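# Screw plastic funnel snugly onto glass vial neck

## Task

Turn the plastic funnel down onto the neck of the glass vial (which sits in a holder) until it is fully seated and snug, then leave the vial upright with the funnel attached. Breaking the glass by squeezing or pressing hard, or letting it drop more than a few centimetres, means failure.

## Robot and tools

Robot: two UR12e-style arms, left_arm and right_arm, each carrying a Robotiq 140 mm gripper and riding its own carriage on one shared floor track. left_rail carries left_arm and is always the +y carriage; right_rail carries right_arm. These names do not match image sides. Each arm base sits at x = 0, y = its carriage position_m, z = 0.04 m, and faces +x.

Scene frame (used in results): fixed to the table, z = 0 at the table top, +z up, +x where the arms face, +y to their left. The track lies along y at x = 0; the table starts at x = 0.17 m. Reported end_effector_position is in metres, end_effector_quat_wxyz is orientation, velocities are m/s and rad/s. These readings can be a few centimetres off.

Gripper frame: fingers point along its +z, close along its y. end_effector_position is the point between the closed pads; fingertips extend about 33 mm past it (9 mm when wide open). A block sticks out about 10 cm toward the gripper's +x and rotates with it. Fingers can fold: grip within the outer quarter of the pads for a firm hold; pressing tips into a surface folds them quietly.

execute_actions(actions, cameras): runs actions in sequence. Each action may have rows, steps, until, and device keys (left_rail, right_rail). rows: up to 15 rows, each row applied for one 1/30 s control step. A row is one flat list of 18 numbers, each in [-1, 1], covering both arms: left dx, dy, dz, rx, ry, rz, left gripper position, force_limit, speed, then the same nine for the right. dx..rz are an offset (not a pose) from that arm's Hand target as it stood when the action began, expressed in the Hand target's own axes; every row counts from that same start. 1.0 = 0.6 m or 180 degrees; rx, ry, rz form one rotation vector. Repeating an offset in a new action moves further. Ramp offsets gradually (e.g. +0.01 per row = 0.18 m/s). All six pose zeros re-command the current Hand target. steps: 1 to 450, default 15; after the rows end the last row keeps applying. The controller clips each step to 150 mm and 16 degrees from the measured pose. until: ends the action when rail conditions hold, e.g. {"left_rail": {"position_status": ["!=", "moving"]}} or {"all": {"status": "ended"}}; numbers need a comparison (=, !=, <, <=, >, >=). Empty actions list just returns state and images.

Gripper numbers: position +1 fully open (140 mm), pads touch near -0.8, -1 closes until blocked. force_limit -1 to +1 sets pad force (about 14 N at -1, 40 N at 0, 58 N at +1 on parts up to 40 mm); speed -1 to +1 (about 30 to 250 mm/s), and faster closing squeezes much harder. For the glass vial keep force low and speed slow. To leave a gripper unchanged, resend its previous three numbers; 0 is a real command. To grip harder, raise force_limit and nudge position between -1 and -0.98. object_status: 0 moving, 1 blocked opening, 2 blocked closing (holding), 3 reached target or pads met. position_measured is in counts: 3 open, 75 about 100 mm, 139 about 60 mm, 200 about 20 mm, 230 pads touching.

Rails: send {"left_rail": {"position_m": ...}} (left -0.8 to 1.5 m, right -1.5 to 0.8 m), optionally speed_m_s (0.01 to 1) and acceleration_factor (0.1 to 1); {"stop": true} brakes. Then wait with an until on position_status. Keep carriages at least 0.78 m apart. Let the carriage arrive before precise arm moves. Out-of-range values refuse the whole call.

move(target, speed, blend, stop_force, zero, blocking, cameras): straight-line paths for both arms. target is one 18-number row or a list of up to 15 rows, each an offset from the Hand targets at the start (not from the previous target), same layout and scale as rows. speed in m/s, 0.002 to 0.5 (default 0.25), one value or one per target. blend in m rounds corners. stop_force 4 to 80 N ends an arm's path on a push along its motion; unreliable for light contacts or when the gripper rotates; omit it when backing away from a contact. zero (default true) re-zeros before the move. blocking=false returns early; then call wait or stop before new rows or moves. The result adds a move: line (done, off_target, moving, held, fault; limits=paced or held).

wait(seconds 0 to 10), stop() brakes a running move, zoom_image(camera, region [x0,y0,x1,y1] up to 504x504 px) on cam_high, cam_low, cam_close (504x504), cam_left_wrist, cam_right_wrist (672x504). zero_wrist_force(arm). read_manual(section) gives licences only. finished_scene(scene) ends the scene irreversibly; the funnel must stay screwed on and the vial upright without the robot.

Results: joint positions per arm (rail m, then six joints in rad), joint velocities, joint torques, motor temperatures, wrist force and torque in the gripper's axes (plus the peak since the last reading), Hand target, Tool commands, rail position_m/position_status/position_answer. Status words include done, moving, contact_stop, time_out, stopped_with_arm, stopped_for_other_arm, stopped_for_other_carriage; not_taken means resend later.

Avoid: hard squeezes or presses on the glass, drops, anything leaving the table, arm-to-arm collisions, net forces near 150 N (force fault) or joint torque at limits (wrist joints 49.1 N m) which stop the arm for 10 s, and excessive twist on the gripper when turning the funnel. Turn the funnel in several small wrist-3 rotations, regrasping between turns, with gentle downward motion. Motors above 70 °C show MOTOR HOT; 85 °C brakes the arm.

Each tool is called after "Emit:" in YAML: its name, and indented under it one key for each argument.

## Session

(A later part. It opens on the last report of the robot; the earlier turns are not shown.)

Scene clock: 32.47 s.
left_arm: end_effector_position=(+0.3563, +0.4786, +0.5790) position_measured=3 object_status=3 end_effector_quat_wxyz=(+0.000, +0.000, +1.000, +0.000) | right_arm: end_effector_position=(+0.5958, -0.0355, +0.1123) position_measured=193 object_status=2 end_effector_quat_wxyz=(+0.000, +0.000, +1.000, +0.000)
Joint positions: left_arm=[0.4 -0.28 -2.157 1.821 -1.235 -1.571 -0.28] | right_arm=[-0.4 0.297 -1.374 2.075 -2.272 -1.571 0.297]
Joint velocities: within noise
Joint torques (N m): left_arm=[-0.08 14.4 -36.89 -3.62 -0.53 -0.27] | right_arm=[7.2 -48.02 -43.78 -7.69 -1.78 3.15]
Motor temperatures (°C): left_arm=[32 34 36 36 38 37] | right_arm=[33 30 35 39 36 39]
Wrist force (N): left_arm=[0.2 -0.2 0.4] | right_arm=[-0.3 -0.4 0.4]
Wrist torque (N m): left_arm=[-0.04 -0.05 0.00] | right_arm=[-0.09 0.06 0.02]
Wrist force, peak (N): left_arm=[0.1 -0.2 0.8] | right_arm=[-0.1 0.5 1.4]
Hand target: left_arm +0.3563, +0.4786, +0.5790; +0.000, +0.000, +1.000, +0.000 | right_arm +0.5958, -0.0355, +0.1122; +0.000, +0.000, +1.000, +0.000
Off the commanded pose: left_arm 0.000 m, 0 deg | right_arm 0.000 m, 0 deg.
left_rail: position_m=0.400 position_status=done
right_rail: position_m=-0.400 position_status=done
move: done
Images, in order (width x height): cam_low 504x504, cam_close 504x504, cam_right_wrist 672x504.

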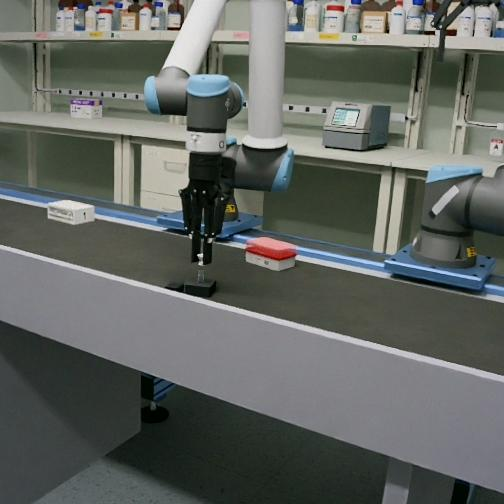

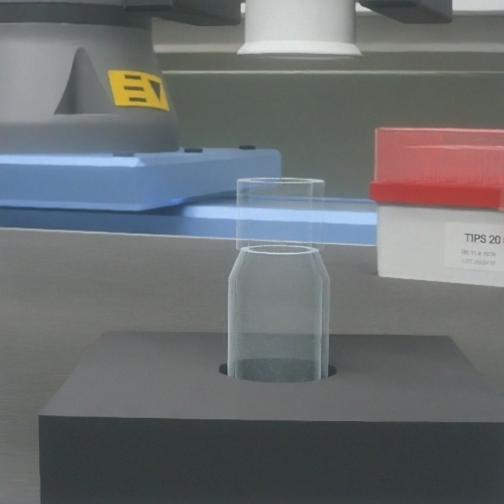

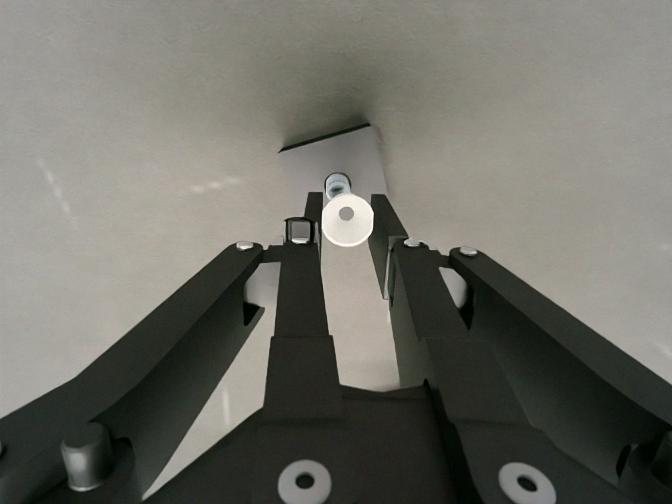

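Emit:
move:
  target: [0,0,0,0,0,0,1,-1,-1,0.005,-0.005,0.022,0,0,0,-1,-1,-1]
  cameras: ["cam_right_wrist","cam_close","cam_low"]
  speed: 0.05

Emit:
zoom_image:
  camera: "cam_right_wrist"
  region: [290, 150, 410, 260]

Emit:
zoom_image:
  camera: "cam_low"
  region: [175, 240, 225, 300]

Scene clock: 34.67 s.
left_arm: end_effector_position=(+0.3563, +0.4786, +0.5790) position_measured=3 object_status=3 end_effector_quat_wxyz=(+0.000, +0.000, +1.000, +0.000) | right_arm: end_effector_position=(+0.5928, -0.0385, +0.0991) position_measured=193 object_status=2 end_effector_quat_wxyz=(+0.000, +0.000, +1.000, +0.000)
Joint positions: left_arm=[0.4 -0.28 -2.157 1.821 -1.235 -1.571 -0.281] | right_arm=[-0.4 0.294 -1.364 2.093 -2.3 -1.571 0.294]
Joint velocities: within noise
Joint torques (N m): left_arm=[2.83 13.54 -37.71 -3.33 -0.84 -0.8] | right_arm=[-14.91 -49.72 -30.13 -8.31 -2.8 -3.29]
Motor temperatures (°C): left_arm=[32 34 36 36 38 37] | right_arm=[33 30 35 39 36 39]
Wrist force (N): left_arm=[-0.3 -0.1 0.1] | right_arm=[0.0 0.1 -0.2]
Wrist torque (N m): left_arm=[-0.02 0.07 0.00] | right_arm=[0.01 0.00 0.02]
Wrist force, peak (N): left_arm=[0.4 -0.4 0.5] | right_arm=[-0.1 -0.5 1.1]
Hand target: left_arm +0.3563, +0.4786, +0.5790; +0.000, +0.000, +1.000, +0.000 | right_arm +0.5928, -0.0385, +0.0990; +0.000, +0.000, +1.000, +0.000
Off the commanded pose: left_arm 0.000 m, 0 deg | right_arm 0.000 m, 0 deg.
left_rail: position_m=0.400 position_status=done
right_rail: position_m=-0.400 position_status=done
move: done
Images, in order (width x height): cam_low 504x504, cam_close 504x504, cam_right_wrist 672x504.

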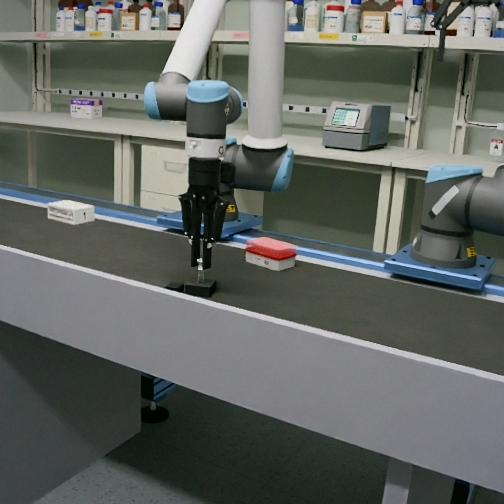

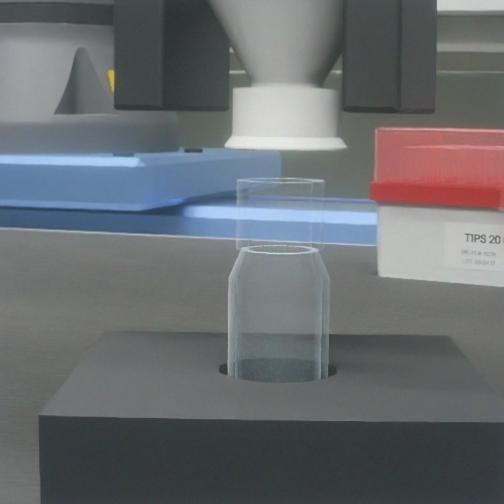

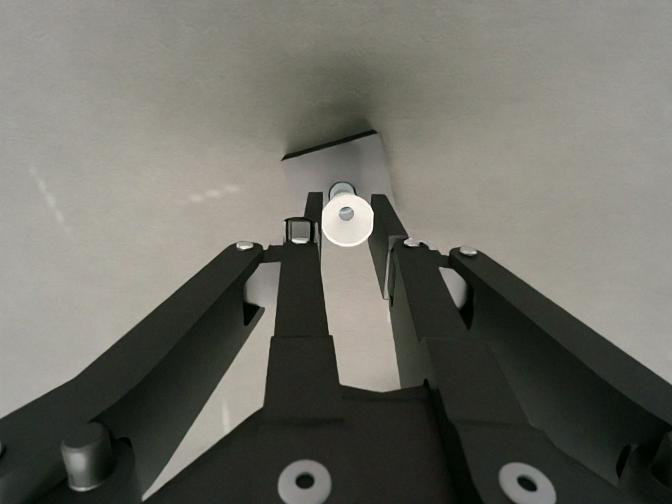

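Scaled by 4.200 from the camera's 672x504 image, which has a finer 960x720 frame.

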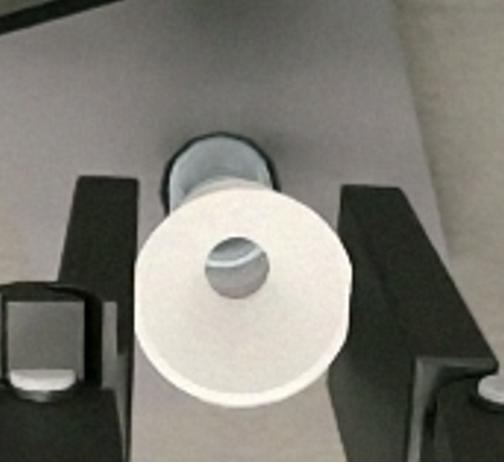

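Scaled by 8.400 from the camera's 504x504 image, which has a finer 720x720 frame.

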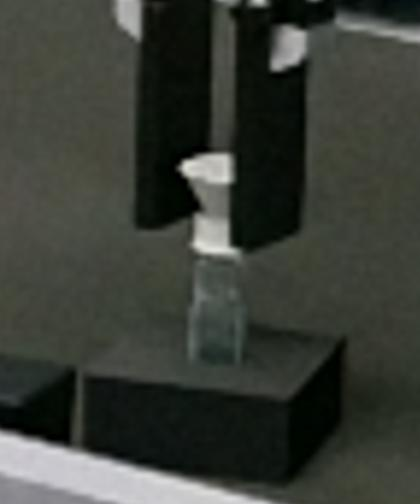

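Emit:
move:
  target: [0,0,0,0,0,0,1,-1,-1,-0.0025,-0.0013,0.006,0,0,0,-1,-1,-1]
  cameras: ["cam_right_wrist","cam_close","cam_low"]
  speed: 0.02

Emit:
zoom_image:
  camera: "cam_right_wrist"
  region: [290, 150, 410, 260]

Emit:
zoom_image:
  camera: "cam_low"
  region: [175, 240, 225, 300]

Scene clock: 38.40 s.
left_arm: end_effector_position=(+0.3563, +0.4786, +0.5790) position_measured=3 object_status=3 end_effector_quat_wxyz=(+0.000, +0.000, +1.000, +0.000) | right_arm: end_effector_position=(+0.5943, -0.0393, +0.0955) position_measured=193 object_status=2 end_effector_quat_wxyz=(+0.000, +0.000, +1.000, +0.000)
Joint positions: left_arm=[0.4 -0.28 -2.157 1.821 -1.235 -1.571 -0.28] | right_arm=[-0.4 0.292 -1.358 2.094 -2.307 -1.571 0.292]
Joint velocities: within noise
Joint torques (N m): left_arm=[-0.24 15.05 -37.18 -3.45 -0.43 -0.7] | right_arm=[-12.7 -52.47 -30.05 -7.96 0.07 -3.28]
Motor temperatures (°C): left_arm=[32 34 36 36 38 37] | right_arm=[33 30 35 39 36 39]
Wrist force (N): left_arm=[0.0 -0.4 0.1] | right_arm=[0.3 0.0 0.1]
Wrist torque (N m): left_arm=[-0.10 0.00 0.00] | right_arm=[-0.02 -0.06 0.00]
Wrist force, peak (N): left_arm=[0.2 -0.7 0.7] | right_arm=[0.5 -0.7 0.7]
Hand target: left_arm +0.3563, +0.4786, +0.5790; +0.000, +0.000, +1.000, +0.000 | right_arm +0.5943, -0.0393, +0.0954; +0.000, +0.000, +1.000, +0.000
Off the commanded pose: left_arm 0.000 m, 0 deg | right_arm 0.000 m, 0 deg.
left_rail: position_m=0.400 position_status=done
right_rail: position_m=-0.400 position_status=done
move: done
Images, in order (width x height): cam_low 504x504, cam_close 504x504, cam_right_wrist 672x504.

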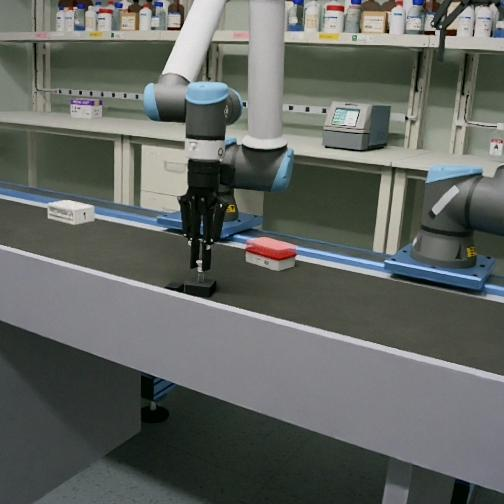

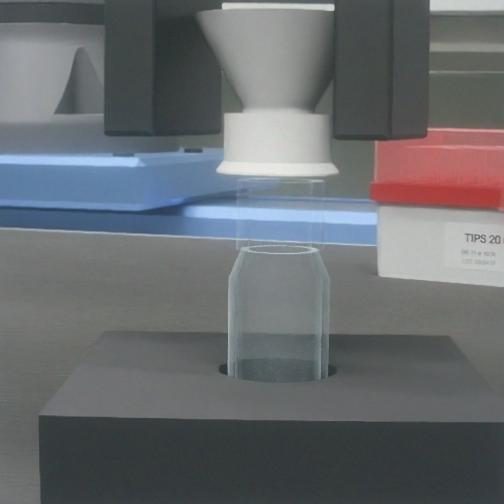

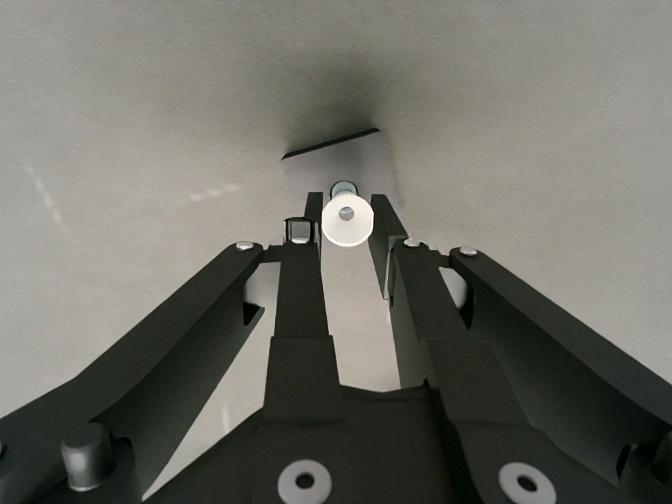

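Scaled by 4.200 from the camera's 672x504 image, which has a finer 960x720 frame.

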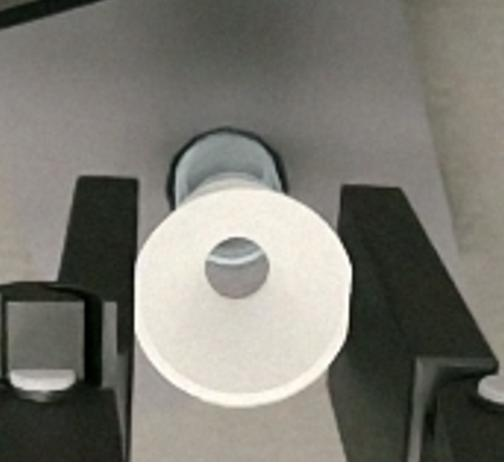

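Scaled by 8.400 from the camera's 504x504 image, which has a finer 720x720 frame.

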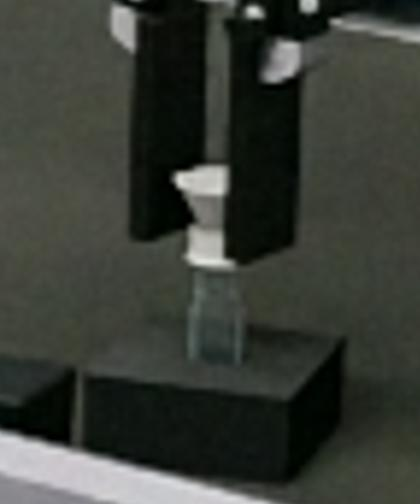

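Emit:
move:
  target: [0,0,0,0,0,0,1,-1,-1,-0.0017,0.0015,0,0,0,0,-1,-1,-1]
  cameras: []
  speed: 0.02

Emit:
move:
  target: [0,0,0,0,0,0,1,-1,-1,0,0,0.015,0,0,0,-1,-1,-1]
  cameras: ["cam_right_wrist","cam_close","cam_low"]
  speed: 0.004
  stop_force: 4

Emit:
zoom_image:
  camera: "cam_close"
  region: [150, 50, 400, 300]

Emit:
zoom_image:
  camera: "cam_low"
  region: [175, 240, 225, 300]

Emit:
zoom_image:
  camera: "cam_right_wrist"
  region: [290, 150, 410, 260]

Scene clock: 41.10 s.
left_arm: end_effector_position=(+0.3563, +0.4786, +0.5790) position_measured=3 object_status=3 end_effector_quat_wxyz=(+0.000, +0.000, +1.000, +0.000) | right_arm: end_effector_position=(+0.5953, -0.0384, +0.0954) position_measured=193 object_status=2 end_effector_quat_wxyz=(+0.000, +0.000, +1.000, +0.000)
Joint positions: left_arm=[0.4 -0.28 -2.157 1.821 -1.235 -1.571 -0.28] | right_arm=[-0.4 0.293 -1.356 2.091 -2.306 -1.571 0.293]
Joint velocities: within noise
Joint torques (N m): left_arm=[0.28 15.3 -37.76 -3.46 -0.38 -0.59] | right_arm=[7.14 -48.58 -42.84 -1.85 1.84 2.93]
Motor temperatures (°C): left_arm=[32 34 36 36 38 37] | right_arm=[33 30 35 39 36 39]
Wrist force (N): left_arm=[0.2 -0.1 0.1] | right_arm=[-0.3 0.0 0.4]
Wrist torque (N m): left_arm=[-0.03 -0.05 0.00] | right_arm=[-0.02 0.07 0.02]
Wrist force, peak (N): left_arm=[0.3 0.2 0.9] | right_arm=[0.2 -0.4 0.7]
Hand target: left_arm +0.3563, +0.4786, +0.5790; +0.000, +0.000, +1.000, +0.000 | right_arm +0.5953, -0.0384, +0.0954; +0.000, +0.000, +1.000, +0.000
Off the commanded pose: left_arm 0.000 m, 0 deg | right_arm 0.000 m, 0 deg.
left_rail: position_m=0.400 position_status=done
right_rail: position_m=-0.400 position_status=done
move: done
No camera images: "cameras" was empty.

Scene clock: 44.23 s.
left_arm: end_effector_position=(+0.3563, +0.4786, +0.5790) position_measured=3 object_status=3 end_effector_quat_wxyz=(+0.000, +0.000, +1.000, +0.000) | right_arm: end_effector_position=(+0.5953, -0.0384, +0.0884) position_measured=193 object_status=2 end_effector_quat_wxyz=(+0.000, +0.000, +1.000, +0.000)
Joint positions: left_arm=[0.4 -0.28 -2.157 1.821 -1.235 -1.571 -0.28] | right_arm=[-0.4 0.293 -1.347 2.096 -2.32 -1.571 0.293]
Joint velocities: within noise
Joint torques (N m): left_arm=[1.14 15.48 -39.69 -3.45 -0.94 -0.51] | right_arm=[7.37 -76.3 -39.95 -1.81 1.61 3.07]
Motor temperatures (°C): left_arm=[32 34 36 36 38 37] | right_arm=[33 30 35 39 36 38]
Wrist force (N): left_arm=[0.3 0.0 -0.1] | right_arm=[0.3 0.4 -3.3]
Wrist torque (N m): left_arm=[0.01 -0.07 0.00] | right_arm=[0.00 -0.06 0.01]
Wrist force, peak (N): left_arm=[0.7 -0.4 0.5] | right_arm=[-0.4 0.2 -4.6]
Hand target: left_arm +0.3563, +0.4786, +0.5790; +0.000, +0.000, +1.000, +0.000 | right_arm +0.5953, -0.0384, +0.0884; +0.000, +0.000, +1.000, +0.000 (not the last commanded pose)
Off the commanded pose: left_arm 0.000 m, 0 deg | right_arm 0.002 m, 0 deg.
left_rail: position_m=0.400 position_status=done
right_rail: position_m=-0.400 position_status=done
move: contact (right_arm)
Images, in order (width x height): cam_low 504x504, cam_close 504x504, cam_right_wrist 672x504.

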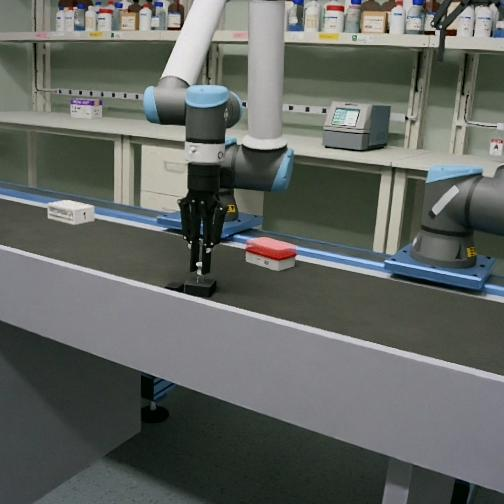

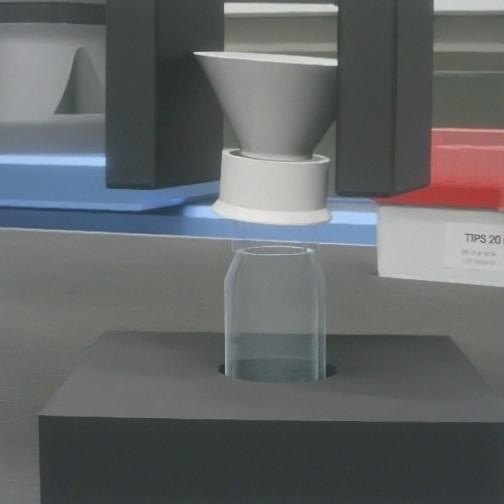

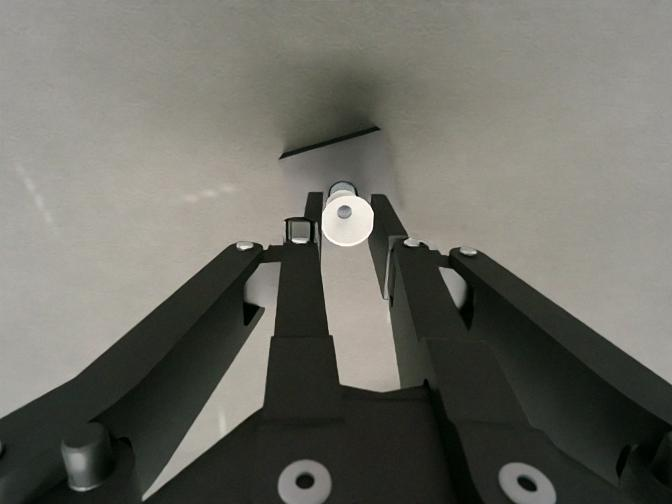

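Scaled by 2.016 from the camera's 504x504 image, which has a finer 720x720 frame.

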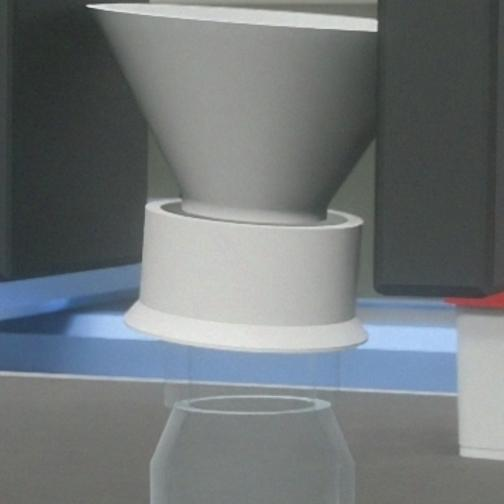

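Scaled by 8.400 from the camera's 504x504 image, which has a finer 720x720 frame.

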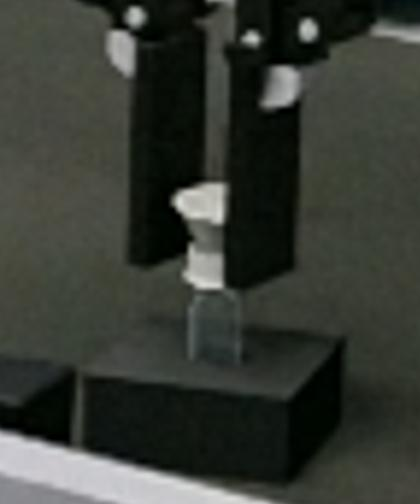

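Scaled by 4.200 from the camera's 672x504 image, which has a finer 960x720 frame.

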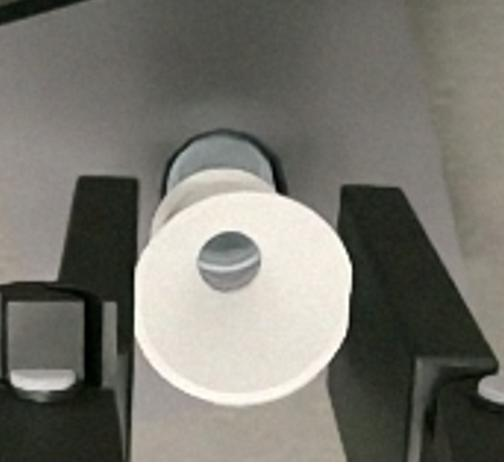

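Emit:
move:
  target: [0,0,0,0,0,0,1,-1,-1,0,0,-0.001,0,0,0,-0.3,-1,-1]
  cameras: ["cam_right_wrist","cam_close","cam_low"]
  speed: 0.02

Emit:
zoom_image:
  camera: "cam_close"
  region: [150, 50, 400, 300]

Emit:
zoom_image:
  camera: "cam_right_wrist"
  region: [280, 150, 420, 260]

Scene clock: 47.27 s.
left_arm: end_effector_position=(+0.3563, +0.4786, +0.5790) position_measured=3 object_status=3 end_effector_quat_wxyz=(+0.000, +0.000, +1.000, +0.000) | right_arm: end_effector_position=(+0.5953, -0.0384, +0.0890) position_measured=167 object_status=0 end_effector_quat_wxyz=(+0.000, +0.000, +1.000, +0.000)
Joint positions: left_arm=[0.4 -0.28 -2.157 1.821 -1.235 -1.571 -0.28] | right_arm=[-0.4 0.293 -1.348 2.096 -2.319 -1.571 0.293]
Joint velocities: within noise
Joint torques (N m): left_arm=[-1.62 15.28 -36.91 -3.69 -0.63 -0.38] | right_arm=[8.23 -79.16 -41.77 -1.6 1.66 2.92]
Motor temperatures (°C): left_arm=[32 34 36 36 38 37] | right_arm=[33 30 35 39 36 38]
Wrist force (N): left_arm=[0.3 0.1 0.2] | right_arm=[0.1 -0.2 0.6]
Wrist torque (N m): left_arm=[0.02 -0.07 0.00] | right_arm=[-0.07 -0.02 0.01]
Wrist force, peak (N): left_arm=[0.6 0.2 0.6] | right_arm=[0.2 -0.1 -3.9]
Hand target: left_arm +0.3563, +0.4786, +0.5790; +0.000, +0.000, +1.000, +0.000 | right_arm +0.5953, -0.0384, +0.0890; +0.000, +0.000, +1.000, +0.000
Off the commanded pose: left_arm 0.000 m, 0 deg | right_arm 0.000 m, 0 deg.
left_rail: position_m=0.400 position_status=done
right_rail: position_m=-0.400 position_status=done
move: done
Images, in order (width x height): cam_low 504x504, cam_close 504x504, cam_right_wrist 672x504.

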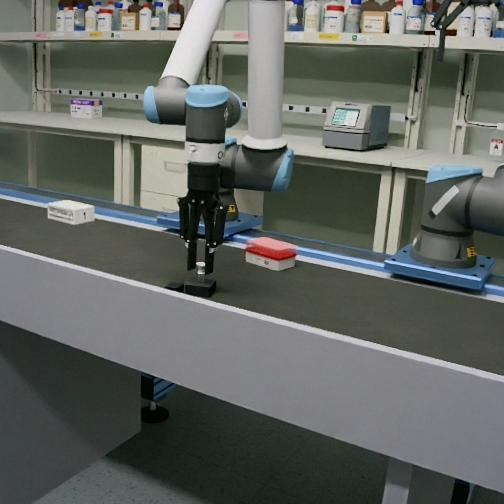

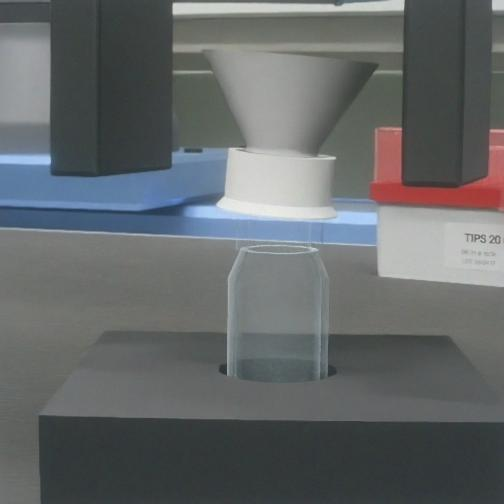

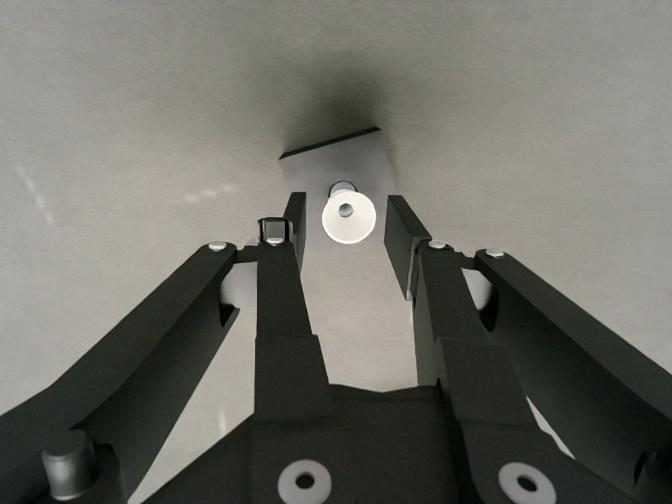

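Scaled by 2.016 from the camera's 504x504 image, which has a finer 720x720 frame.

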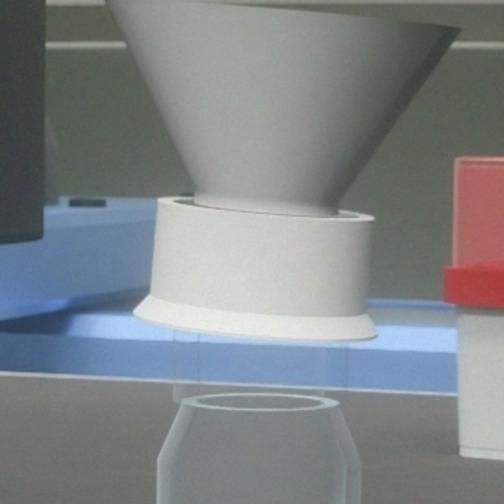

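Scaled by 3.600 from the camera's 672x504 image, which has a finer 960x720 frame.

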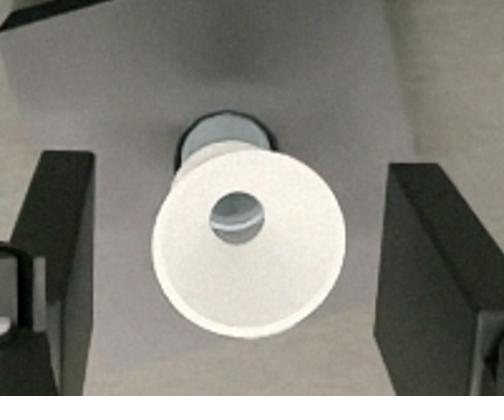

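Emit:
move:
  target: [0,0,0,0,0,0,1,-1,-1,0,0,0,0,0,0,-1,-1,-1]
  cameras: []

Emit:
wait:
  seconds: 0.8
  cameras: ["cam_close"]

Emit:
zoom_image:
  camera: "cam_close"
  region: [150, 50, 400, 300]

Scene clock: 50.47 s.
left_arm: end_effector_position=(+0.3563, +0.4786, +0.5790) position_measured=3 object_status=3 end_effector_quat_wxyz=(+0.000, +0.000, +1.000, +0.000) | right_arm: end_effector_position=(+0.5953, -0.0384, +0.0890) position_measured=193 object_status=0 end_effector_quat_wxyz=(+0.000, +0.000, +1.000, +0.000)
Joint positions: left_arm=[0.4 -0.28 -2.157 1.821 -1.235 -1.571 -0.281] | right_arm=[-0.4 0.293 -1.348 2.096 -2.319 -1.571 0.293]
Joint velocities: within noise
Joint torques (N m): left_arm=[0.92 15.05 -37.61 -3.56 -0.76 -0.24] | right_arm=[6.9 -76.82 -36.52 -4.2 1.65 2.9]
Motor temperatures (°C): left_arm=[32 34 36 36 38 37] | right_arm=[33 30 35 39 36 38]
Wrist force (N): left_arm=[0.0 -0.1 0.1] | right_arm=[-0.2 0.0 -0.2]
Wrist torque (N m): left_arm=[-0.02 -0.01 0.00] | right_arm=[-0.03 0.04 0.02]
Wrist force, peak (N): left_arm=[0.6 -0.2 0.7] | right_arm=[-0.2 -0.7 0.3]
Hand target: left_arm +0.3563, +0.4786, +0.5790; +0.000, +0.000, +1.000, +0.000 | right_arm +0.5953, -0.0384, +0.0890; +0.000, +0.000, +1.000, +0.000
Off the commanded pose: left_arm 0.000 m, 0 deg | right_arm 0.000 m, 0 deg.
left_rail: position_m=0.400 position_status=done
right_rail: position_m=-0.400 position_status=done
move: done
No camera images: "cameras" was empty.

Scene clock: 51.27 s.
left_arm: end_effector_position=(+0.3563, +0.4786, +0.5790) position_measured=3 object_status=3 end_effector_quat_wxyz=(+0.000, +0.000, +1.000, +0.000) | right_arm: end_effector_position=(+0.5953, -0.0384, +0.0890) position_measured=193 object_status=2 end_effector_quat_wxyz=(+0.000, +0.000, +1.000, +0.000)
Joint positions: left_arm=[0.4 -0.28 -2.157 1.821 -1.235 -1.571 -0.281] | right_arm=[-0.4 0.293 -1.348 2.096 -2.319 -1.571 0.293]
Joint velocities: within noise
Joint torques (N m): left_arm=[-0.29 14.6 -38.44 -3.73 -0.53 -0.53] | right_arm=[7.59 -77.81 -35.1 -4.44 1.61 3.1]
Motor temperatures (°C): left_arm=[32 34 36 36 38 37] | right_arm=[33 30 35 39 36 38]
Wrist force (N): left_arm=[0.3 -0.1 0.3] | right_arm=[0.1 -1.0 -0.6]
Wrist torque (N m): left_arm=[-0.03 -0.07 0.00] | right_arm=[-0.23 -0.02 0.01]
Wrist force, peak (N): left_arm=[0.6 -0.6 0.1] | right_arm=[0.1 -1.0 -0.6]
Hand target: left_arm +0.3563, +0.4786, +0.5790; +0.000, +0.000, +1.000, +0.000 | right_arm +0.5953, -0.0384, +0.0890; +0.000, +0.000, +1.000, +0.000
Tool commands: left_gripper/position=+1.0 left_gripper/force_limit=-1.0 left_gripper/speed=-1.0 right_gripper/position=-1.0 right_gripper/force_limit=-1.0 right_gripper/speed=-1.0
Off the commanded pose: left_arm 0.000 m, 0 deg | right_arm 0.000 m, 0 deg.
left_rail: position_m=0.400 position_status=done
right_rail: position_m=-0.400 position_status=done
wait: 0.80 s
Images, in order (width x height): cam_close 504x504.

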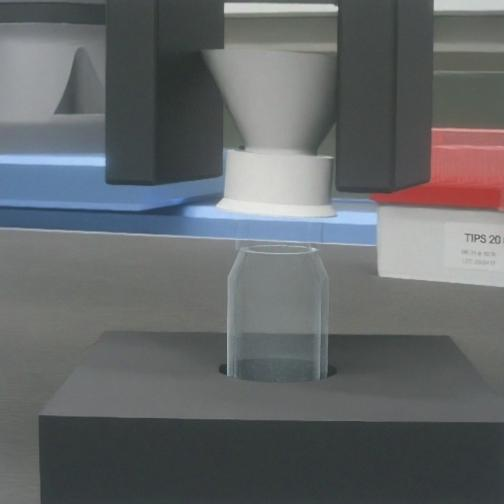

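Scaled by 2.016 from the camera's 504x504 image, which has a finer 720x720 frame.

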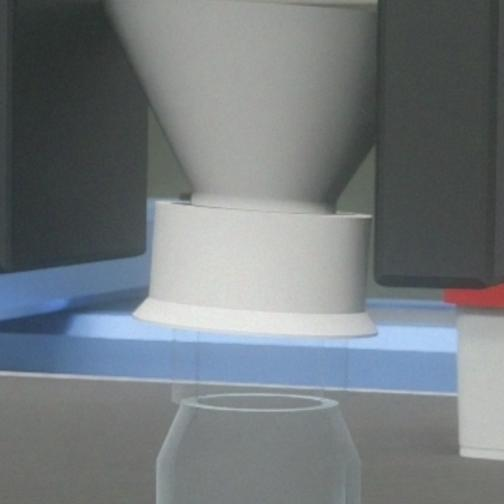

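Emit:
zero_wrist_force:
  arm: "right_arm"

Emit:
move:
  target:
    - [0,0,0,0,0,0,1,-1,-1,0,0,0.001,0,0,0.4,-1,-1,-1]
    - [0,0,0,0,0,0,1,-1,-1,0,0,0.002,0,0,0.8,-1,-1,-1]
  cameras: ["cam_close","cam_right_wrist"]
  speed: 0.25

Emit:
zoom_image:
  camera: "cam_close"
  region: [150, 50, 400, 300]

Wrist force sensor zeroed.

Scene clock: 57.90 s.
left_arm: end_effector_position=(+0.3563, +0.4786, +0.5790) position_measured=3 object_status=3 end_effector_quat_wxyz=(+0.000, +0.000, +1.000, +0.000) | right_arm: end_effector_position=(+0.5953, -0.0384, +0.0877) position_measured=193 object_status=2 end_effector_quat_wxyz=(+0.000, +0.951, +0.309, +0.000)
Joint positions: left_arm=[0.4 -0.28 -2.157 1.821 -1.235 -1.571 -0.281] | right_arm=[-0.4 0.293 -1.346 2.097 -2.321 -1.571 2.806]
Joint velocities: within noise
Joint torques (N m): left_arm=[0.42 16.74 -38.21 -3.85 -0.88 -0.28] | right_arm=[7.56 -49.33 -41.99 -4.28 -3.09 3.18]
Motor temperatures (°C): left_arm=[32 34 36 36 38 37] | right_arm=[33 30 35 39 36 38]
Wrist force (N, zeroed by zero_wrist_force on right_arm): left_arm=[-0.3 -0.3 0.7] | right_arm=[0.7 0.6 0.7]
Wrist torque (N m, zeroed by zero_wrist_force on right_arm): left_arm=[-0.07 0.06 0.00] | right_arm=[0.17 -0.17 0.01]
Wrist force, peak (N, zeroed by zero_wrist_force on right_arm): left_arm=[0.6 -0.4 0.6] | right_arm=[0.2 0.5 -2.0]
Hand target: left_arm +0.3563, +0.4786, +0.5790; +0.000, +0.000, +1.000, +0.000 | right_arm +0.5953, -0.0384, +0.0878; +0.000, +0.951, +0.309, +0.000
Off the commanded pose: left_arm 0.000 m, 0 deg | right_arm 0.000 m, 0 deg.
left_rail: position_m=0.400 position_status=done
right_rail: position_m=-0.400 position_status=done
move: done
Images, in order (width x height): cam_close 504x504, cam_right_wrist 672x504.

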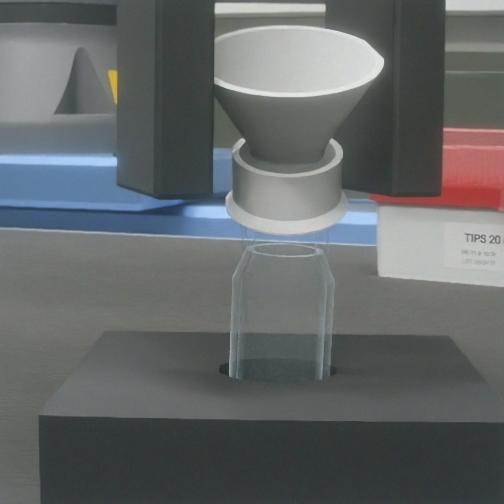

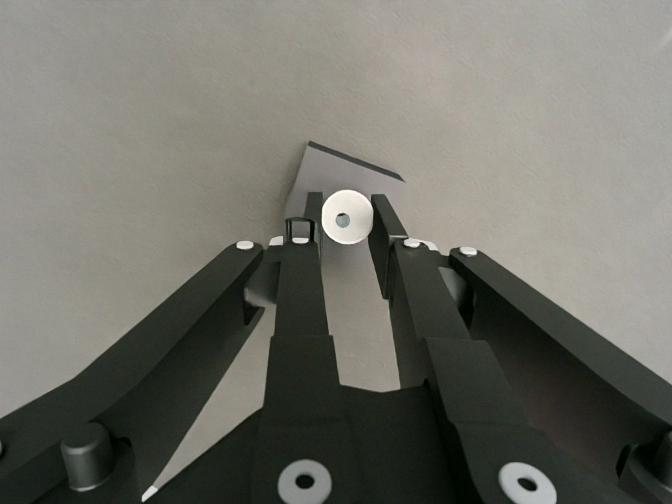

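Scaled by 2.016 from the camera's 504x504 image, which has a finer 720x720 frame.

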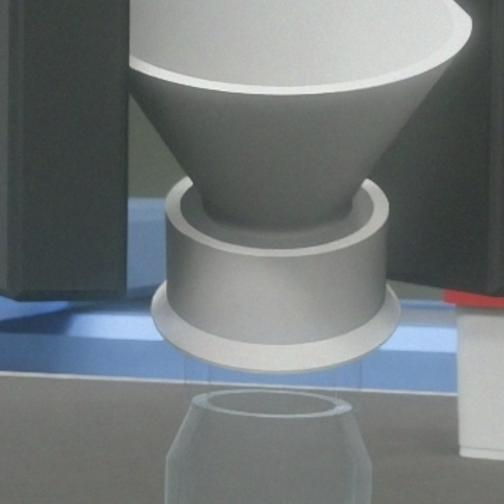

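Emit:
move:
  target: [0,0,0,0,0,0,1,-1,-1,0,0,0,0,0,0,-0.2,-1,-1]
  cameras: ["cam_close","cam_right_wrist"]

Emit:
zoom_image:
  camera: "cam_close"
  region: [150, 0, 400, 250]

Emit:
zoom_image:
  camera: "cam_right_wrist"
  region: [280, 150, 420, 260]

Scene clock: 61.00 s.
left_arm: end_effector_position=(+0.3563, +0.4786, +0.5790) position_measured=3 object_status=3 end_effector_quat_wxyz=(+0.000, +0.000, +1.000, +0.000) | right_arm: end_effector_position=(+0.5953, -0.0384, +0.0878) position_measured=154 object_status=0 end_effector_quat_wxyz=(+0.000, +0.951, +0.309, +0.000)
Joint positions: left_arm=[0.4 -0.28 -2.157 1.821 -1.235 -1.571 -0.281] | right_arm=[-0.4 0.293 -1.346 2.097 -2.321 -1.571 2.806]
Joint velocities: within noise
Joint torques (N m): left_arm=[0.5 13.9 -38.39 -3.95 -0.31 -0.34] | right_arm=[6.28 -51.63 -39.42 -2.81 -2.53 3.13]
Motor temperatures (°C): left_arm=[32 34 36 36 38 37] | right_arm=[33 30 35 39 36 38]
Wrist force (N, zeroed by zero_wrist_force on right_arm): left_arm=[0.1 -0.5 0.3] | right_arm=[0.6 0.9 0.9]
Wrist torque (N m, zeroed by zero_wrist_force on right_arm): left_arm=[-0.10 -0.02 -0.01] | right_arm=[0.21 -0.14 0.02]
Wrist force, peak (N, zeroed by zero_wrist_force on right_arm): left_arm=[0.2 -0.4 0.7] | right_arm=[0.2 0.7 1.4]
Hand target: left_arm +0.3563, +0.4786, +0.5790; +0.000, +0.000, +1.000, +0.000 | right_arm +0.5953, -0.0384, +0.0878; +0.000, +0.951, +0.309, +0.000
Off the commanded pose: left_arm 0.000 m, 0 deg | right_arm 0.000 m, 0 deg.
left_rail: position_m=0.400 position_status=done
right_rail: position_m=-0.400 position_status=done
move: done
Images, in order (width x height): cam_close 504x504, cam_right_wrist 672x504.

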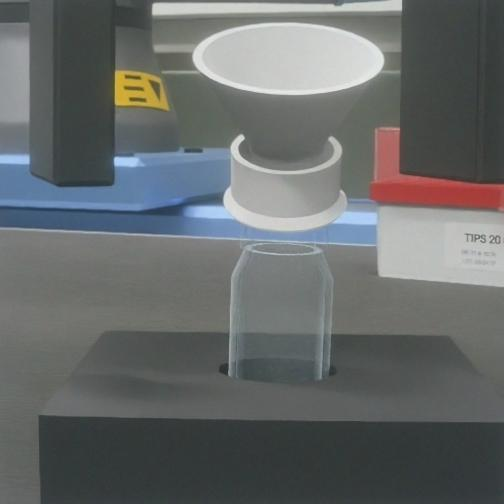

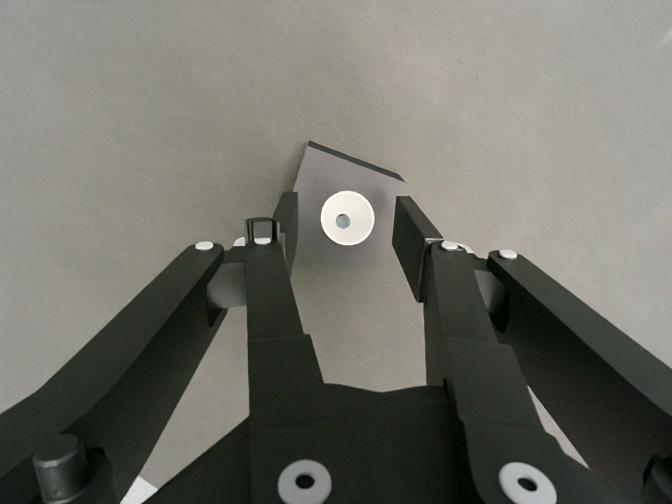

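Scaled by 2.016 from the camera's 504x504 image, which has a finer 720x720 frame.

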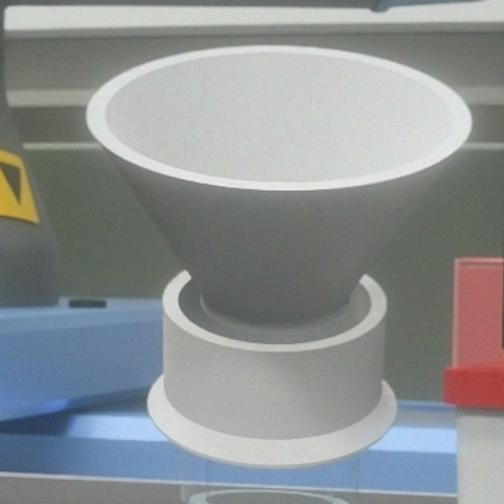

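Scaled by 3.600 from the camera's 672x504 image, which has a finer 960x720 frame.

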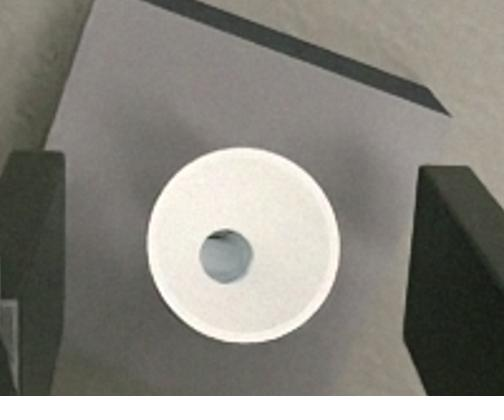

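Emit:
move:
  target: [0,0,0,0,0,0,1,-1,-1,-0.0036,-0.003,0,0,0,-0.5,-0.2,-1,-1]
  cameras: ["cam_close","cam_right_wrist"]

Emit:
zoom_image:
  camera: "cam_right_wrist"
  region: [270, 150, 430, 270]

Scene clock: 66.27 s.
left_arm: end_effector_position=(+0.3563, +0.4786, +0.5790) position_measured=3 object_status=3 end_effector_quat_wxyz=(+0.000, +0.000, +1.000, +0.000) | right_arm: end_effector_position=(+0.5925, -0.0382, +0.0878) position_measured=154 object_status=3 end_effector_quat_wxyz=(+0.000, +0.454, +0.891, +0.000)
Joint positions: left_arm=[0.4 -0.28 -2.157 1.821 -1.235 -1.571 -0.281] | right_arm=[-0.4 0.295 -1.35 2.101 -2.322 -1.571 1.237]
Joint velocities: within noise
Joint torques (N m): left_arm=[1.43 13.47 -38.54 -4.03 -0.9 -0.53] | right_arm=[-12.19 -78.61 -29.81 -7.37 3.83 -3.4]
Motor temperatures (°C): left_arm=[32 34 36 36 38 37] | right_arm=[33 30 35 39 36 38]
Wrist force (N, zeroed by zero_wrist_force on right_arm): left_arm=[0.1 -0.3 0.2] | right_arm=[0.6 0.8 0.7]
Wrist torque (N m, zeroed by zero_wrist_force on right_arm): left_arm=[-0.07 -0.02 0.00] | right_arm=[0.18 -0.13 0.01]
Wrist force, peak (N, zeroed by zero_wrist_force on right_arm): left_arm=[-0.4 -0.7 0.1] | right_arm=[0.8 1.3 1.2]
Hand target: left_arm +0.3563, +0.4786, +0.5790; +0.000, +0.000, +1.000, +0.000 | right_arm +0.5925, -0.0382, +0.0878; +0.000, +0.454, +0.891, +0.000
Off the commanded pose: left_arm 0.000 m, 0 deg | right_arm 0.000 m, 0 deg.
left_rail: position_m=0.400 position_status=done
right_rail: position_m=-0.400 position_status=done
move: done
Images, in order (width x height): cam_close 504x504, cam_right_wrist 672x504.

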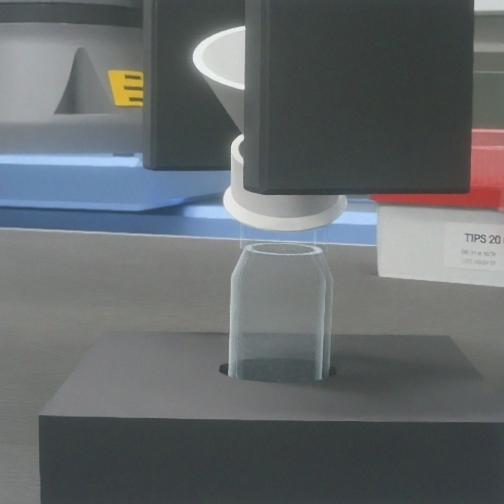

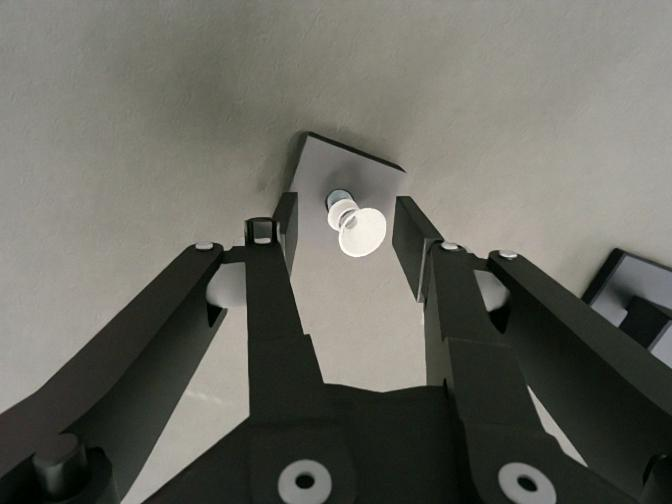

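Scaled by 3.150 from the camera's 672x504 image, which has a finer 960x720 frame.

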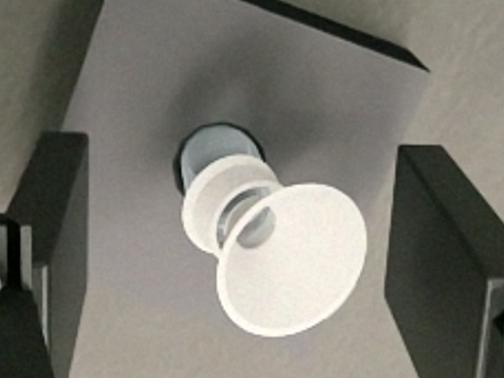

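Emit:
move:
  target: [0,0,0,0,0,0,1,-1,-1,0,0,0,0,0,0,-0.475,-1,-1]
  cameras: ["cam_close","cam_right_wrist"]

Emit:
zoom_image:
  camera: "cam_right_wrist"
  region: [270, 150, 430, 270]

Scene clock: 67.87 s.
left_arm: end_effector_position=(+0.3563, +0.4786, +0.5790) position_measured=3 object_status=3 end_effector_quat_wxyz=(+0.000, +0.000, +1.000, +0.000) | right_arm: end_effector_position=(+0.5925, -0.0382, +0.0878) position_measured=189 object_status=0 end_effector_quat_wxyz=(+0.000, +0.454, +0.891, +0.000)
Joint positions: left_arm=[0.4 -0.28 -2.157 1.821 -1.235 -1.571 -0.281] | right_arm=[-0.4 0.295 -1.35 2.101 -2.322 -1.571 1.237]
Joint velocities: within noise
Joint torques (N m): left_arm=[0.37 14.32 -38.02 -3.69 -0.95 -0.18] | right_arm=[-13.71 -77.93 -32.19 -5.46 3.59 -3.16]
Motor temperatures (°C): left_arm=[32 34 36 36 38 37] | right_arm=[33 30 35 39 36 38]
Wrist force (N, zeroed by zero_wrist_force on right_arm): left_arm=[0.3 0.1 0.3] | right_arm=[0.7 1.0 0.4]
Wrist torque (N m, zeroed by zero_wrist_force on right_arm): left_arm=[0.01 -0.07 0.00] | right_arm=[0.23 -0.15 0.00]
Wrist force, peak (N, zeroed by zero_wrist_force on right_arm): left_arm=[0.1 0.0 0.9] | right_arm=[0.6 1.0 1.7]
Hand target: left_arm +0.3563, +0.4786, +0.5790; +0.000, +0.000, +1.000, +0.000 | right_arm +0.5925, -0.0382, +0.0878; +0.000, +0.454, +0.891, +0.000
Off the commanded pose: left_arm 0.000 m, 0 deg | right_arm 0.000 m, 0 deg.
left_rail: position_m=0.400 position_status=done
right_rail: position_m=-0.400 position_status=done
move: done
Images, in order (width x height): cam_close 504x504, cam_right_wrist 672x504.

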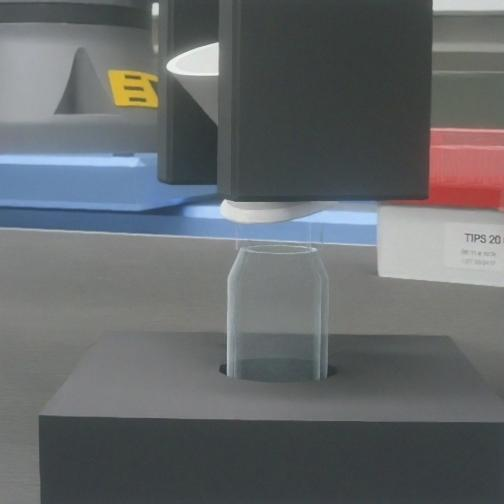

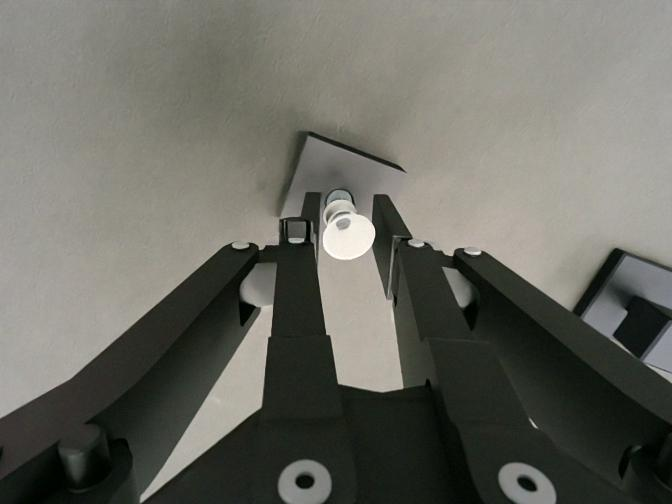

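Scaled by 3.150 from the camera's 672x504 image, which has a finer 960x720 frame.

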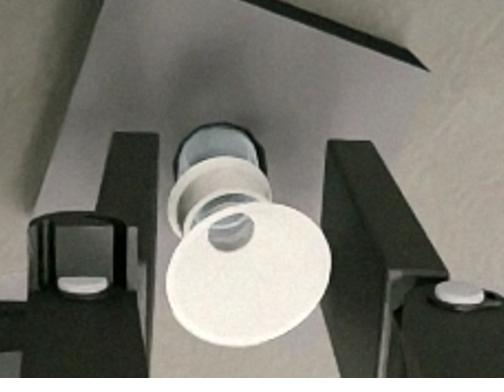

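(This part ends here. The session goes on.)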